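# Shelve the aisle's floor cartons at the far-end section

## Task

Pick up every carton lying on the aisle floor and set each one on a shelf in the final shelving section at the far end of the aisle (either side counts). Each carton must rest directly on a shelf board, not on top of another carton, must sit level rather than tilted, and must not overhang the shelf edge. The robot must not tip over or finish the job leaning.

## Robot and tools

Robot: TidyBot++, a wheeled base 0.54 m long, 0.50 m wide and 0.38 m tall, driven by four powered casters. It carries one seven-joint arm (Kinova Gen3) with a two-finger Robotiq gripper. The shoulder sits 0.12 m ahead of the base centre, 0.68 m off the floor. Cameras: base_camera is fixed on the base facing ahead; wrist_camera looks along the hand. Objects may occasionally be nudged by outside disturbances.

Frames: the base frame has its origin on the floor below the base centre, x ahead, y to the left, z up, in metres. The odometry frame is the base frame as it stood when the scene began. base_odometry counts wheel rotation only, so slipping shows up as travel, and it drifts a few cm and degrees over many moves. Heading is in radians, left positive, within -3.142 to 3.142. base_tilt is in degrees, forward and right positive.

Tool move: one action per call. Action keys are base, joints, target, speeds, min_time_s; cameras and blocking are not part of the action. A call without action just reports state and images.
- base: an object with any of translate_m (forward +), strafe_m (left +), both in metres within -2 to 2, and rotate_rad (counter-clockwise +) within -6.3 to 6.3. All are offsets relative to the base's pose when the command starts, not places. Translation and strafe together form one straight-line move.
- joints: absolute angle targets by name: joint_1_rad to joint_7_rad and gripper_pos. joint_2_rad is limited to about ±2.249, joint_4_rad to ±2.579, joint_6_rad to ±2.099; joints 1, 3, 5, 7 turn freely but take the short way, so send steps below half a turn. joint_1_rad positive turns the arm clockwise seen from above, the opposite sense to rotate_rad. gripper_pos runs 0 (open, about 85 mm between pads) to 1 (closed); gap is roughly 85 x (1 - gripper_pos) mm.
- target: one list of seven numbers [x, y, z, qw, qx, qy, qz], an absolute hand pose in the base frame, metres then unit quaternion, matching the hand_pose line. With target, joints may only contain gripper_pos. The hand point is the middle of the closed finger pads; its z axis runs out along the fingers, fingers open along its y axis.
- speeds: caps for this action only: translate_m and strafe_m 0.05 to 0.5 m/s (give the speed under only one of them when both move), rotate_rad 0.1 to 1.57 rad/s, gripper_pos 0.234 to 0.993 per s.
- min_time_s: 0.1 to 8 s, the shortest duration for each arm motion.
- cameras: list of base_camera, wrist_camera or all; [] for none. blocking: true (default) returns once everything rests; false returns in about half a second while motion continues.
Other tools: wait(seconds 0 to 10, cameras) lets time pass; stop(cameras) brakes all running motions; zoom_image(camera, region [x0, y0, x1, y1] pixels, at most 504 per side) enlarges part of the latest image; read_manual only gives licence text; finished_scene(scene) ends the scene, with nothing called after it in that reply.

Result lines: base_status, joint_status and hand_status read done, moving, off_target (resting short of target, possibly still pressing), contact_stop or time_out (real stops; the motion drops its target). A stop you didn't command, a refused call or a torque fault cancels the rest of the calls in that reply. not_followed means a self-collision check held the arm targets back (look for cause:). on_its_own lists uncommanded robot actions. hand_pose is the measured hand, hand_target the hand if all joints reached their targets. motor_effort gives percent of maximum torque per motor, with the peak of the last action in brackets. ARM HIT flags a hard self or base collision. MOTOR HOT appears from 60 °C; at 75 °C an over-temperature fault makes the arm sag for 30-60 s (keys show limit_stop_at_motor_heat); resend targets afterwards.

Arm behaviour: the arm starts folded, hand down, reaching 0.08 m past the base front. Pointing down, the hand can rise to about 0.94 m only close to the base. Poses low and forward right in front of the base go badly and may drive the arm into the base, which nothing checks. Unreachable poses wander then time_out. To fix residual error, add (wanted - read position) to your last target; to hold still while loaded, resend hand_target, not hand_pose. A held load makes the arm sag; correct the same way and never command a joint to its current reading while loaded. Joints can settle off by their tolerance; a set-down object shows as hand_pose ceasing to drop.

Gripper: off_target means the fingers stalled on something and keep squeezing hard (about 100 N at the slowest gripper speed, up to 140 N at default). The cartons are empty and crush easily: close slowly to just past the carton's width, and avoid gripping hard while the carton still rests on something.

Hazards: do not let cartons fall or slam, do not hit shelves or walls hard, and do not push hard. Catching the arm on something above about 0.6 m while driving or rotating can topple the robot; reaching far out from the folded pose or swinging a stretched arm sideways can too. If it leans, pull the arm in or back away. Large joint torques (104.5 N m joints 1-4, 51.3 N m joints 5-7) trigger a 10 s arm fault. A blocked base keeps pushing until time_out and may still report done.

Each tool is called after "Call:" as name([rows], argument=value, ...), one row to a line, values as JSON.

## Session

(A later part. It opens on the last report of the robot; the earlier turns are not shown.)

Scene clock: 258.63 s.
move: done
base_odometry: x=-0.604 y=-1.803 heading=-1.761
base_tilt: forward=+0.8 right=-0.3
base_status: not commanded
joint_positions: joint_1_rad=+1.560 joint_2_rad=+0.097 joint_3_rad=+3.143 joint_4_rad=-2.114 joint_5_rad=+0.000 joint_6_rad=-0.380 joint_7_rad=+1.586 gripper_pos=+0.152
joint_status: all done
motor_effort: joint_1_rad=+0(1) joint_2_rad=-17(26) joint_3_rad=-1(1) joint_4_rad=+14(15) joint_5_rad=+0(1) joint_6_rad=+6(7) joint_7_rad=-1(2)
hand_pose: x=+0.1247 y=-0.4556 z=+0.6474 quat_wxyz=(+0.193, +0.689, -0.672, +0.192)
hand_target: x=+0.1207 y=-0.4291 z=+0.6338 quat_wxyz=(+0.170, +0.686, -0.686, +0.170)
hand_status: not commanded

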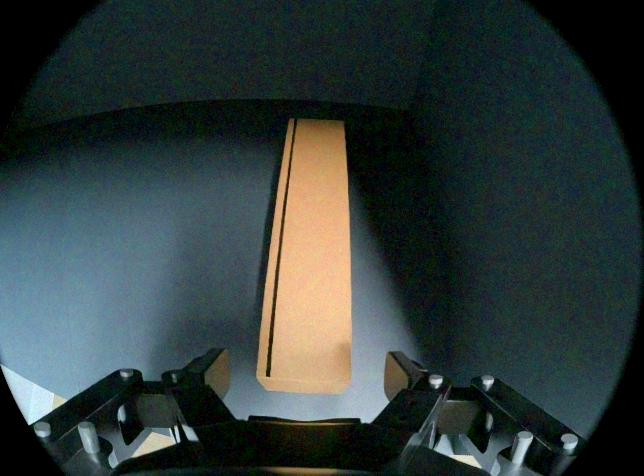

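Call:
move(joints={"joint_1_rad": 0.0, "gripper_pos": 0.0})

Call:
move(base={"translate_m": -1.982, "strafe_m": -0.031, "rotate_rad": 0.011})

Call:
move(joints={"joint_1_rad": 1.6, "joint_2_rad": 1.35, "joint_4_rad": -1.75, "joint_6_rad": 0.43}, min_time_s=2.5, cameras=["all"])

Scene clock: 269.00 s.
move: done
base_odometry: x=-0.604 y=-1.803 heading=-1.761
base_tilt: forward=+0.8 right=-0.3
base_status: not commanded
joint_positions: joint_1_rad=+0.011 joint_2_rad=+0.097 joint_3_rad=+3.143 joint_4_rad=-2.114 joint_5_rad=+0.000 joint_6_rad=-0.381 joint_7_rad=+1.586 gripper_pos=+0.000
joint_status: all done
motor_effort: joint_1_rad=+0(3) joint_2_rad=-16(18) joint_3_rad=-1(1) joint_4_rad=+14(15) joint_5_rad=+0(1) joint_6_rad=+6(6) joint_7_rad=-1(2)
hand_pose: x=+0.5746 y=-0.0044 z=+0.6474 quat_wxyz=(+0.004, +0.962, +0.001, +0.272)
hand_target: x=+0.5481 y=+0.0013 z=+0.6338 quat_wxyz=(+0.000, +0.971, +0.000, +0.240)
hand_status: not commanded
pictures: none

Scene clock: 274.27 s.
move: done
base_odometry: x=-0.260 y=+0.149 heading=-1.750
base_tilt: forward=+0.8 right=-0.3
base_status: done
joint_positions: joint_1_rad=+0.008 joint_2_rad=+0.092 joint_3_rad=+3.143 joint_4_rad=-2.118 joint_5_rad=+0.000 joint_6_rad=-0.385 joint_7_rad=+1.586 gripper_pos=+0.000
joint_status: not commanded
motor_effort: joint_1_rad=+0(2) joint_2_rad=-16(19) joint_3_rad=-1(2) joint_4_rad=+14(15) joint_5_rad=+0(1) joint_6_rad=+6(7) joint_7_rad=-1(1)
hand_pose: x=+0.5719 y=-0.0027 z=+0.6475 quat_wxyz=(+0.003, +0.963, +0.003, +0.270)
hand_target: x=+0.5481 y=+0.0013 z=+0.6338 quat_wxyz=(+0.000, +0.971, +0.000, +0.240)
hand_status: not commanded
pictures: none

Scene clock: 277.37 s.
move: done
base_odometry: x=-0.260 y=+0.149 heading=-1.750
base_tilt: forward=+0.8 right=-0.3
base_status: not commanded
joint_positions: joint_1_rad=+1.595 joint_2_rad=+1.333 joint_3_rad=+3.143 joint_4_rad=-1.776 joint_5_rad=+0.000 joint_6_rad=+0.377 joint_7_rad=+1.586 gripper_pos=+0.000
joint_status: all done
motor_effort: joint_1_rad=-1(3) joint_2_rad=-33(35) joint_3_rad=-1(2) joint_4_rad=+3(14) joint_5_rad=+0(1) joint_6_rad=+4(7) joint_7_rad=+0(1)
hand_pose: x=+0.1064 y=-0.5435 z=+0.1814 quat_wxyz=(+0.147, +0.689, -0.695, +0.141)
hand_target: x=+0.1038 y=-0.5648 z=+0.1826 quat_wxyz=(+0.168, +0.677, -0.698, +0.163)
hand_status: not commanded
pictures: base_camera, wrist_camera

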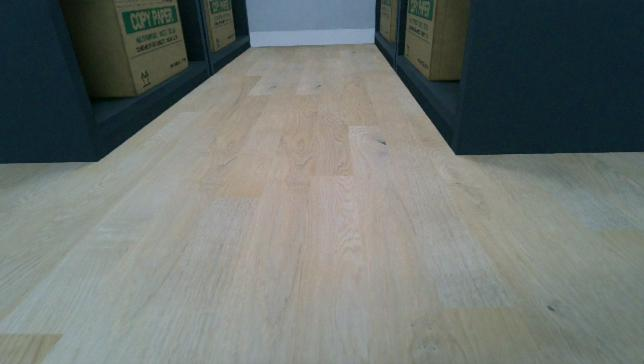

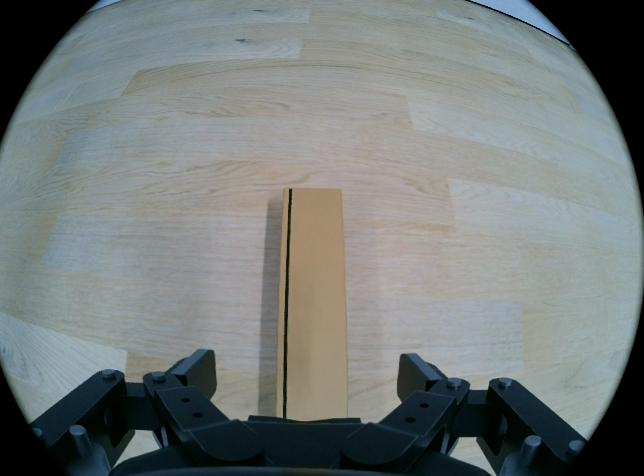

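Call:
move(base={"translate_m": -0.004}, joints={"joint_2_rad": 1.724, "joint_4_rad": -1.396, "joint_6_rad": 0.565}, min_time_s=2.5)

Call:
move(joints={"gripper_pos": 0.34}, speeds={"gripper_pos": 0.3}, cameras=["wrist_camera"])

Call:
move(joints={"gripper_pos": 0.366}, speeds={"gripper_pos": 0.234})

Call:
move(joints={"gripper_pos": 0.38}, speeds={"gripper_pos": 0.234}, cameras=["wrist_camera"])

Scene clock: 284.53 s.
move: done
base_odometry: x=-0.259 y=+0.153 heading=-1.750
base_tilt: forward=+0.8 right=-0.3
base_status: done
joint_positions: joint_1_rad=+1.598 joint_2_rad=+1.706 joint_3_rad=+3.143 joint_4_rad=-1.420 joint_5_rad=+0.000 joint_6_rad=+0.512 joint_7_rad=+1.586 gripper_pos=+0.000
joint_status: all done
motor_effort: joint_1_rad=-1(4) joint_2_rad=-34(36) joint_3_rad=-1(3) joint_4_rad=+3(4) joint_5_rad=+0(1) joint_6_rad=+5(7) joint_7_rad=-1(1)
hand_pose: x=+0.1040 y=-0.5787 z=+0.0419 quat_wxyz=(+0.189, +0.679, -0.686, +0.180)
hand_target: x=+0.1030 y=-0.5947 z=+0.0441 quat_wxyz=(+0.207, +0.667, -0.687, +0.202)
hand_status: not commanded
pictures: none

Scene clock: 286.50 s.
move: done
base_odometry: x=-0.259 y=+0.153 heading=-1.750
base_tilt: forward=+0.8 right=-0.3
base_status: not commanded
joint_positions: joint_1_rad=+1.598 joint_2_rad=+1.706 joint_3_rad=+3.143 joint_4_rad=-1.419 joint_5_rad=+0.000 joint_6_rad=+0.514 joint_7_rad=+1.586 gripper_pos=+0.337
joint_status: all done
motor_effort: joint_1_rad=+0(1) joint_2_rad=-34(34) joint_3_rad=-1(1) joint_4_rad=+3(4) joint_5_rad=+0(1) joint_6_rad=+6(6) joint_7_rad=+0(2)
hand_pose: x=+0.1040 y=-0.5791 z=+0.0421 quat_wxyz=(+0.190, +0.679, -0.686, +0.181)
hand_target: x=+0.1030 y=-0.5947 z=+0.0441 quat_wxyz=(+0.207, +0.667, -0.687, +0.202)
hand_status: not commanded

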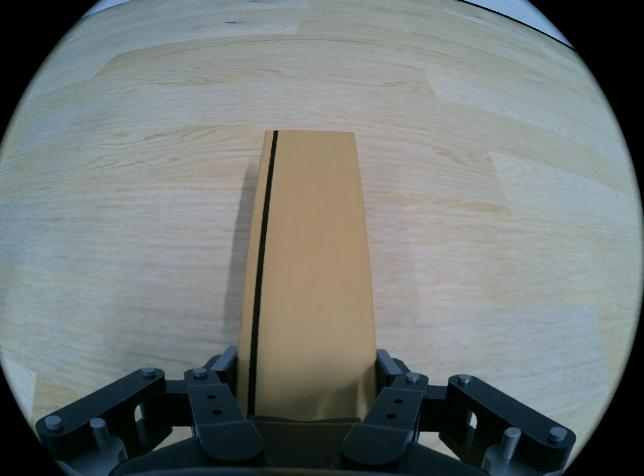

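Scene clock: 287.73 s.
move: done
base_odometry: x=-0.259 y=+0.153 heading=-1.750
base_tilt: forward=+0.8 right=-0.3
base_status: not commanded
joint_positions: joint_1_rad=+1.598 joint_2_rad=+1.706 joint_3_rad=+3.143 joint_4_rad=-1.419 joint_5_rad=+0.000 joint_6_rad=+0.517 joint_7_rad=+1.586 gripper_pos=+0.365
joint_status: all done
motor_effort: joint_1_rad=+0(1) joint_2_rad=-32(34) joint_3_rad=-1(1) joint_4_rad=+3(4) joint_5_rad=+0(1) joint_6_rad=+6(6) joint_7_rad=+0(1)
hand_pose: x=+0.1039 y=-0.5799 z=+0.0426 quat_wxyz=(+0.190, +0.678, -0.686, +0.182)
hand_target: x=+0.1030 y=-0.5947 z=+0.0441 quat_wxyz=(+0.207, +0.667, -0.687, +0.202)
hand_status: not commanded
pictures: none

Scene clock: 288.70 s.
move: done
base_odometry: x=-0.259 y=+0.153 heading=-1.750
base_tilt: forward=+0.8 right=-0.3
base_status: not commanded
joint_positions: joint_1_rad=+1.598 joint_2_rad=+1.706 joint_3_rad=+3.143 joint_4_rad=-1.419 joint_5_rad=+0.000 joint_6_rad=+0.518 joint_7_rad=+1.586 gripper_pos=+0.376
joint_status: all done
motor_effort: joint_1_rad=-1(1) joint_2_rad=-32(33) joint_3_rad=-1(1) joint_4_rad=+3(4) joint_5_rad=+0(1) joint_6_rad=+5(6) joint_7_rad=-1(1)
hand_pose: x=+0.1039 y=-0.5802 z=+0.0427 quat_wxyz=(+0.191, +0.678, -0.686, +0.182)
hand_target: x=+0.1030 y=-0.5947 z=+0.0441 quat_wxyz=(+0.207, +0.667, -0.687, +0.202)
hand_status: not commanded

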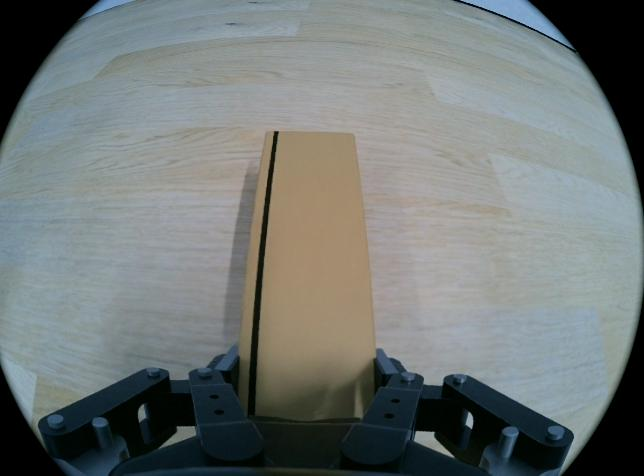

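Call:
move(joints={"joint_2_rad": 1.63, "joint_4_rad": -1.44}, min_time_s=1)

Call:
move(joints={"joint_1_rad": 0.0, "joint_2_rad": 0.083, "joint_4_rad": -2.145, "joint_6_rad": -0.428}, min_time_s=3.5, cameras=["all"])

Call:
move(base={"translate_m": 2.0, "strafe_m": 0.008, "rotate_rad": -0.011}, speeds={"translate_m": 0.4}, cameras=["all"])

Scene clock: 302.90 s.
move: done
base_odometry: x=-0.259 y=+0.153 heading=-1.750
base_tilt: forward=+0.8 right=-0.3
base_status: not commanded
joint_positions: joint_1_rad=+1.598 joint_2_rad=+1.652 joint_3_rad=+3.143 joint_4_rad=-1.420 joint_5_rad=+0.000 joint_6_rad=+0.518 joint_7_rad=+1.586 gripper_pos=+0.376
joint_status: all done
motor_effort: joint_1_rad=+0(1) joint_2_rad=-35(37) joint_3_rad=-1(1) joint_4_rad=+4(4) joint_5_rad=+0(1) joint_6_rad=+6(7) joint_7_rad=-1(1)
hand_pose: x=+0.1030 y=-0.6133 z=+0.0748 quat_wxyz=(+0.209, +0.673, -0.681, +0.200)
hand_target: x=+0.1020 y=-0.6273 z=+0.0930 quat_wxyz=(+0.224, +0.661, -0.682, +0.218)
hand_status: not commanded
pictures: none

Scene clock: 306.70 s.
move: done
base_odometry: x=-0.259 y=+0.153 heading=-1.750
base_tilt: forward=+0.8 right=-0.3
base_status: not commanded
joint_positions: joint_1_rad=+0.011 joint_2_rad=+0.098 joint_3_rad=+3.143 joint_4_rad=-2.114 joint_5_rad=+0.000 joint_6_rad=-0.379 joint_7_rad=+1.586 gripper_pos=+0.376
joint_status: all done
motor_effort: joint_1_rad=+0(4) joint_2_rad=-16(39) joint_3_rad=+0(3) joint_4_rad=+14(15) joint_5_rad=+0(1) joint_6_rad=+7(8) joint_7_rad=+0(2)
hand_pose: x=+0.5748 y=-0.0045 z=+0.6469 quat_wxyz=(+0.004, +0.962, +0.001, +0.272)
hand_target: x=+0.5481 y=+0.0013 z=+0.6338 quat_wxyz=(+0.000, +0.971, +0.000, +0.240)
hand_status: not commanded
pictures: base_camera, wrist_camera

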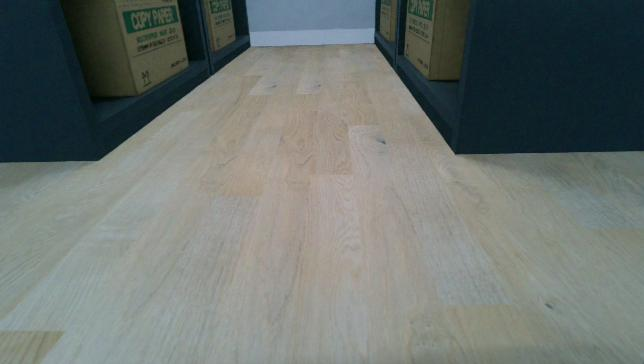

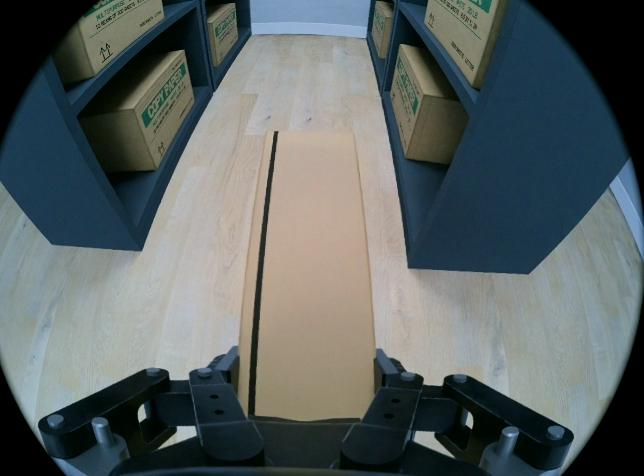

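Scene clock: 312.90 s.
move: done
base_odometry: x=-0.608 y=-1.816 heading=-1.762
base_tilt: forward=+0.8 right=-0.3
base_status: done
joint_positions: joint_1_rad=+0.008 joint_2_rad=+0.093 joint_3_rad=+3.143 joint_4_rad=-2.120 joint_5_rad=+0.000 joint_6_rad=-0.386 joint_7_rad=+1.586 gripper_pos=+0.376
joint_status: not commanded
motor_effort: joint_1_rad=+0(2) joint_2_rad=-17(20) joint_3_rad=-1(2) joint_4_rad=+15(15) joint_5_rad=+0(1) joint_6_rad=+6(7) joint_7_rad=-1(1)
hand_pose: x=+0.5703 y=-0.0030 z=+0.6459 quat_wxyz=(+0.003, +0.963, +0.003, +0.268)
hand_target: x=+0.5481 y=+0.0013 z=+0.6338 quat_wxyz=(+0.000, +0.971, +0.000, +0.240)
hand_status: not commanded
pictures: base_camera, wrist_camera

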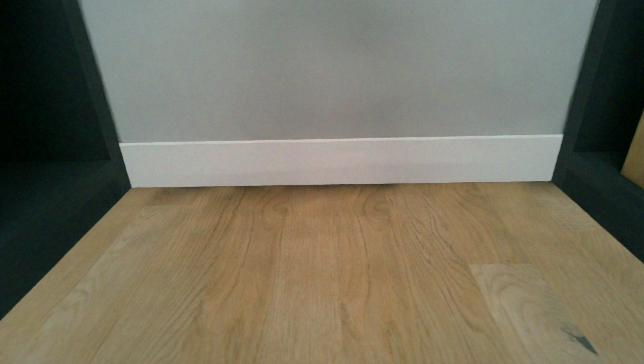

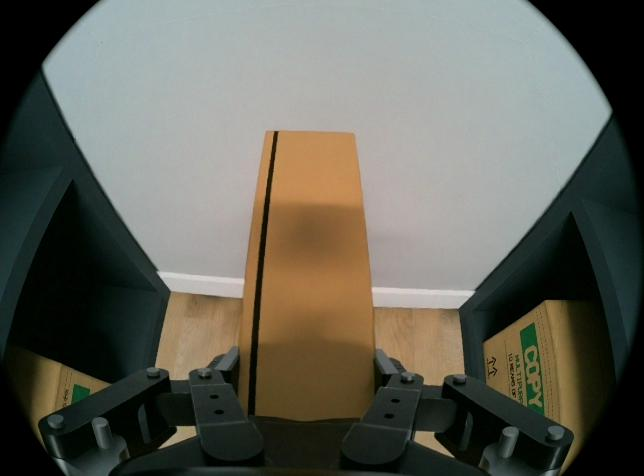

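Call:
move(base={"translate_m": 0.0965}, joints={"joint_1_rad": 1.57}, speeds={"translate_m": 0.3}, min_time_s=4, cameras=["wrist_camera"])

Scene clock: 319.37 s.
move: done
base_odometry: x=-0.626 y=-1.911 heading=-1.762
base_tilt: forward=+0.8 right=-0.3
base_status: done
joint_positions: joint_1_rad=+1.560 joint_2_rad=+0.092 joint_3_rad=+3.143 joint_4_rad=-2.121 joint_5_rad=+0.000 joint_6_rad=-0.387 joint_7_rad=+1.586 gripper_pos=+0.376
joint_status: all done
motor_effort: joint_1_rad=+0(2) joint_2_rad=-17(19) joint_3_rad=+0(1) joint_4_rad=+15(15) joint_5_rad=+0(1) joint_6_rad=+6(7) joint_7_rad=+0(2)
hand_pose: x=+0.1247 y=-0.4505 z=+0.6455 quat_wxyz=(+0.189, +0.690, -0.673, +0.188)
hand_target: x=+0.1207 y=-0.4291 z=+0.6338 quat_wxyz=(+0.170, +0.686, -0.686, +0.170)
hand_status: not commanded

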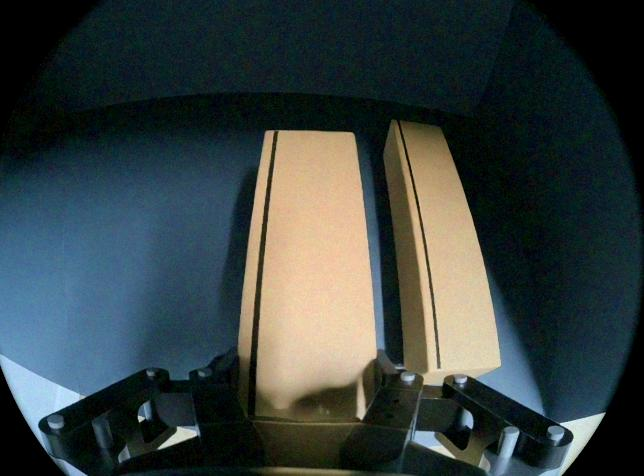

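Call:
move(joints={"joint_2_rad": 0.221, "joint_4_rad": -2.243, "joint_6_rad": -0.147}, min_time_s=1.5)

Call:
move(joints={"joint_2_rad": 0.437, "joint_4_rad": -1.855, "joint_6_rad": -0.36}, min_time_s=2)

Call:
move(joints={"joint_2_rad": 0.465, "joint_4_rad": -1.935, "joint_6_rad": -0.205}, min_time_s=1.5, cameras=["wrist_camera"])

Scene clock: 325.73 s.
move: done
base_odometry: x=-0.626 y=-1.911 heading=-1.762
base_tilt: forward=+0.8 right=-0.3
base_status: not commanded
joint_positions: joint_1_rad=+1.560 joint_2_rad=+0.209 joint_3_rad=+3.143 joint_4_rad=-2.214 joint_5_rad=+0.000 joint_6_rad=-0.202 joint_7_rad=+1.586 gripper_pos=+0.376
joint_status: all done
motor_effort: joint_1_rad=-1(1) joint_2_rad=-18(20) joint_3_rad=-1(1) joint_4_rad=+12(15) joint_5_rad=+0(1) joint_6_rad=+6(7) joint_7_rad=+0(2)
hand_pose: x=+0.1247 y=-0.4482 z=+0.5864 quat_wxyz=(+0.182, +0.692, -0.675, +0.180)
hand_target: x=+0.1207 y=-0.4468 z=+0.5789 quat_wxyz=(+0.185, +0.682, -0.682, +0.186)
hand_status: not commanded
pictures: none

Scene clock: 328.03 s.
move: done
base_odometry: x=-0.626 y=-1.911 heading=-1.762
base_tilt: forward=+0.8 right=-0.3
base_status: not commanded
joint_positions: joint_1_rad=+1.560 joint_2_rad=+0.421 joint_3_rad=+3.143 joint_4_rad=-1.888 joint_5_rad=+0.000 joint_6_rad=-0.313 joint_7_rad=+1.586 gripper_pos=+0.376
joint_status: all done
motor_effort: joint_1_rad=+0(1) joint_2_rad=-26(26) joint_3_rad=-1(1) joint_4_rad=+13(14) joint_5_rad=+0(1) joint_6_rad=+6(7) joint_7_rad=+0(2)
hand_pose: x=+0.1258 y=-0.5591 z=+0.5840 quat_wxyz=(+0.182, +0.692, -0.675, +0.181)
hand_target: x=+0.1208 y=-0.5606 z=+0.5807 quat_wxyz=(+0.171, +0.686, -0.686, +0.172)
hand_status: not commanded
pictures: none

Scene clock: 329.83 s.
move: done
base_odometry: x=-0.626 y=-1.911 heading=-1.762
base_tilt: forward=+0.8 right=-0.3
base_status: not commanded
joint_positions: joint_1_rad=+1.560 joint_2_rad=+0.436 joint_3_rad=+3.143 joint_4_rad=-1.903 joint_5_rad=+0.000 joint_6_rad=-0.269 joint_7_rad=+1.586 gripper_pos=+0.376
joint_status: all done
motor_effort: joint_1_rad=-1(2) joint_2_rad=-20(27) joint_3_rad=-1(1) joint_4_rad=+13(14) joint_5_rad=-1(1) joint_6_rad=+7(8) joint_7_rad=-1(1)
hand_pose: x=+0.1258 y=-0.5622 z=+0.5770 quat_wxyz=(+0.187, +0.691, -0.673, +0.186)
hand_target: x=+0.1208 y=-0.5602 z=+0.5585 quat_wxyz=(+0.187, +0.682, -0.682, +0.188)
hand_status: not commanded

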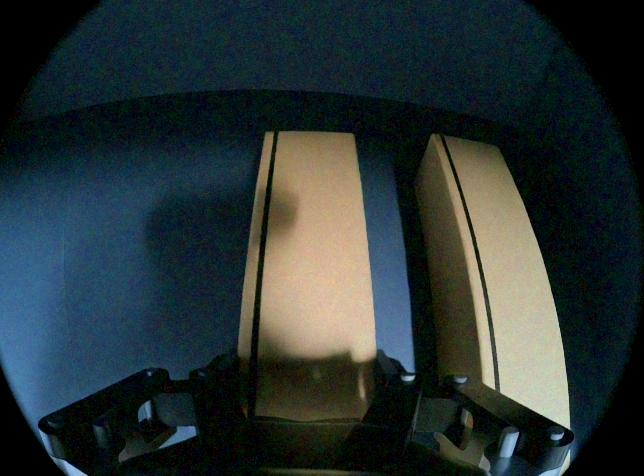

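Contact reached and level; release, retract.

Call:
move(joints={"gripper_pos": 0.15}, speeds={"gripper_pos": 0.3})

Call:
move(joints={"joint_2_rad": 0.083, "joint_4_rad": -2.145, "joint_6_rad": -0.428}, min_time_s=2, cameras=["wrist_camera"])

Scene clock: 336.17 s.
move: done
base_odometry: x=-0.626 y=-1.911 heading=-1.762
base_tilt: forward=+0.8 right=-0.3
base_status: not commanded
joint_positions: joint_1_rad=+1.560 joint_2_rad=+0.453 joint_3_rad=+3.143 joint_4_rad=-1.904 joint_5_rad=+0.000 joint_6_rad=-0.256 joint_7_rad=+1.586 gripper_pos=+0.152
joint_status: all done
motor_effort: joint_1_rad=+0(1) joint_2_rad=-26(27) joint_3_rad=-1(1) joint_4_rad=+12(13) joint_5_rad=+0(1) joint_6_rad=+6(7) joint_7_rad=-1(1)
hand_pose: x=+0.1258 y=-0.5630 z=+0.5686 quat_wxyz=(+0.185, +0.691, -0.674, +0.184)
hand_target: x=+0.1208 y=-0.5602 z=+0.5585 quat_wxyz=(+0.187, +0.682, -0.682, +0.188)
hand_status: not commanded
pictures: none

Scene clock: 338.50 s.
move: done
base_odometry: x=-0.626 y=-1.911 heading=-1.762
base_tilt: forward=+0.8 right=-0.3
base_status: not commanded
joint_positions: joint_1_rad=+1.560 joint_2_rad=+0.097 joint_3_rad=+3.143 joint_4_rad=-2.114 joint_5_rad=+0.000 joint_6_rad=-0.380 joint_7_rad=+1.586 gripper_pos=+0.152
joint_status: all done
motor_effort: joint_1_rad=-1(1) joint_2_rad=-17(27) joint_3_rad=-1(1) joint_4_rad=+14(15) joint_5_rad=+0(1) joint_6_rad=+6(7) joint_7_rad=-1(1)
hand_pose: x=+0.1247 y=-0.4557 z=+0.6475 quat_wxyz=(+0.193, +0.689, -0.672, +0.192)
hand_target: x=+0.1207 y=-0.4291 z=+0.6338 quat_wxyz=(+0.170, +0.686, -0.686, +0.170)
hand_status: not commanded

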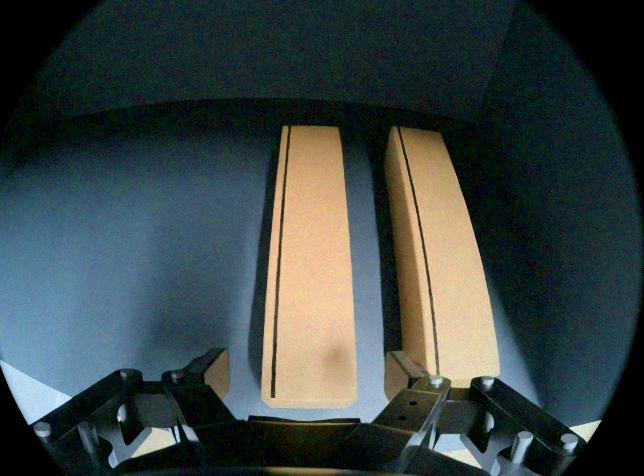

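Call:
finished_scene(scene=2)

The scene is finished: the task was done.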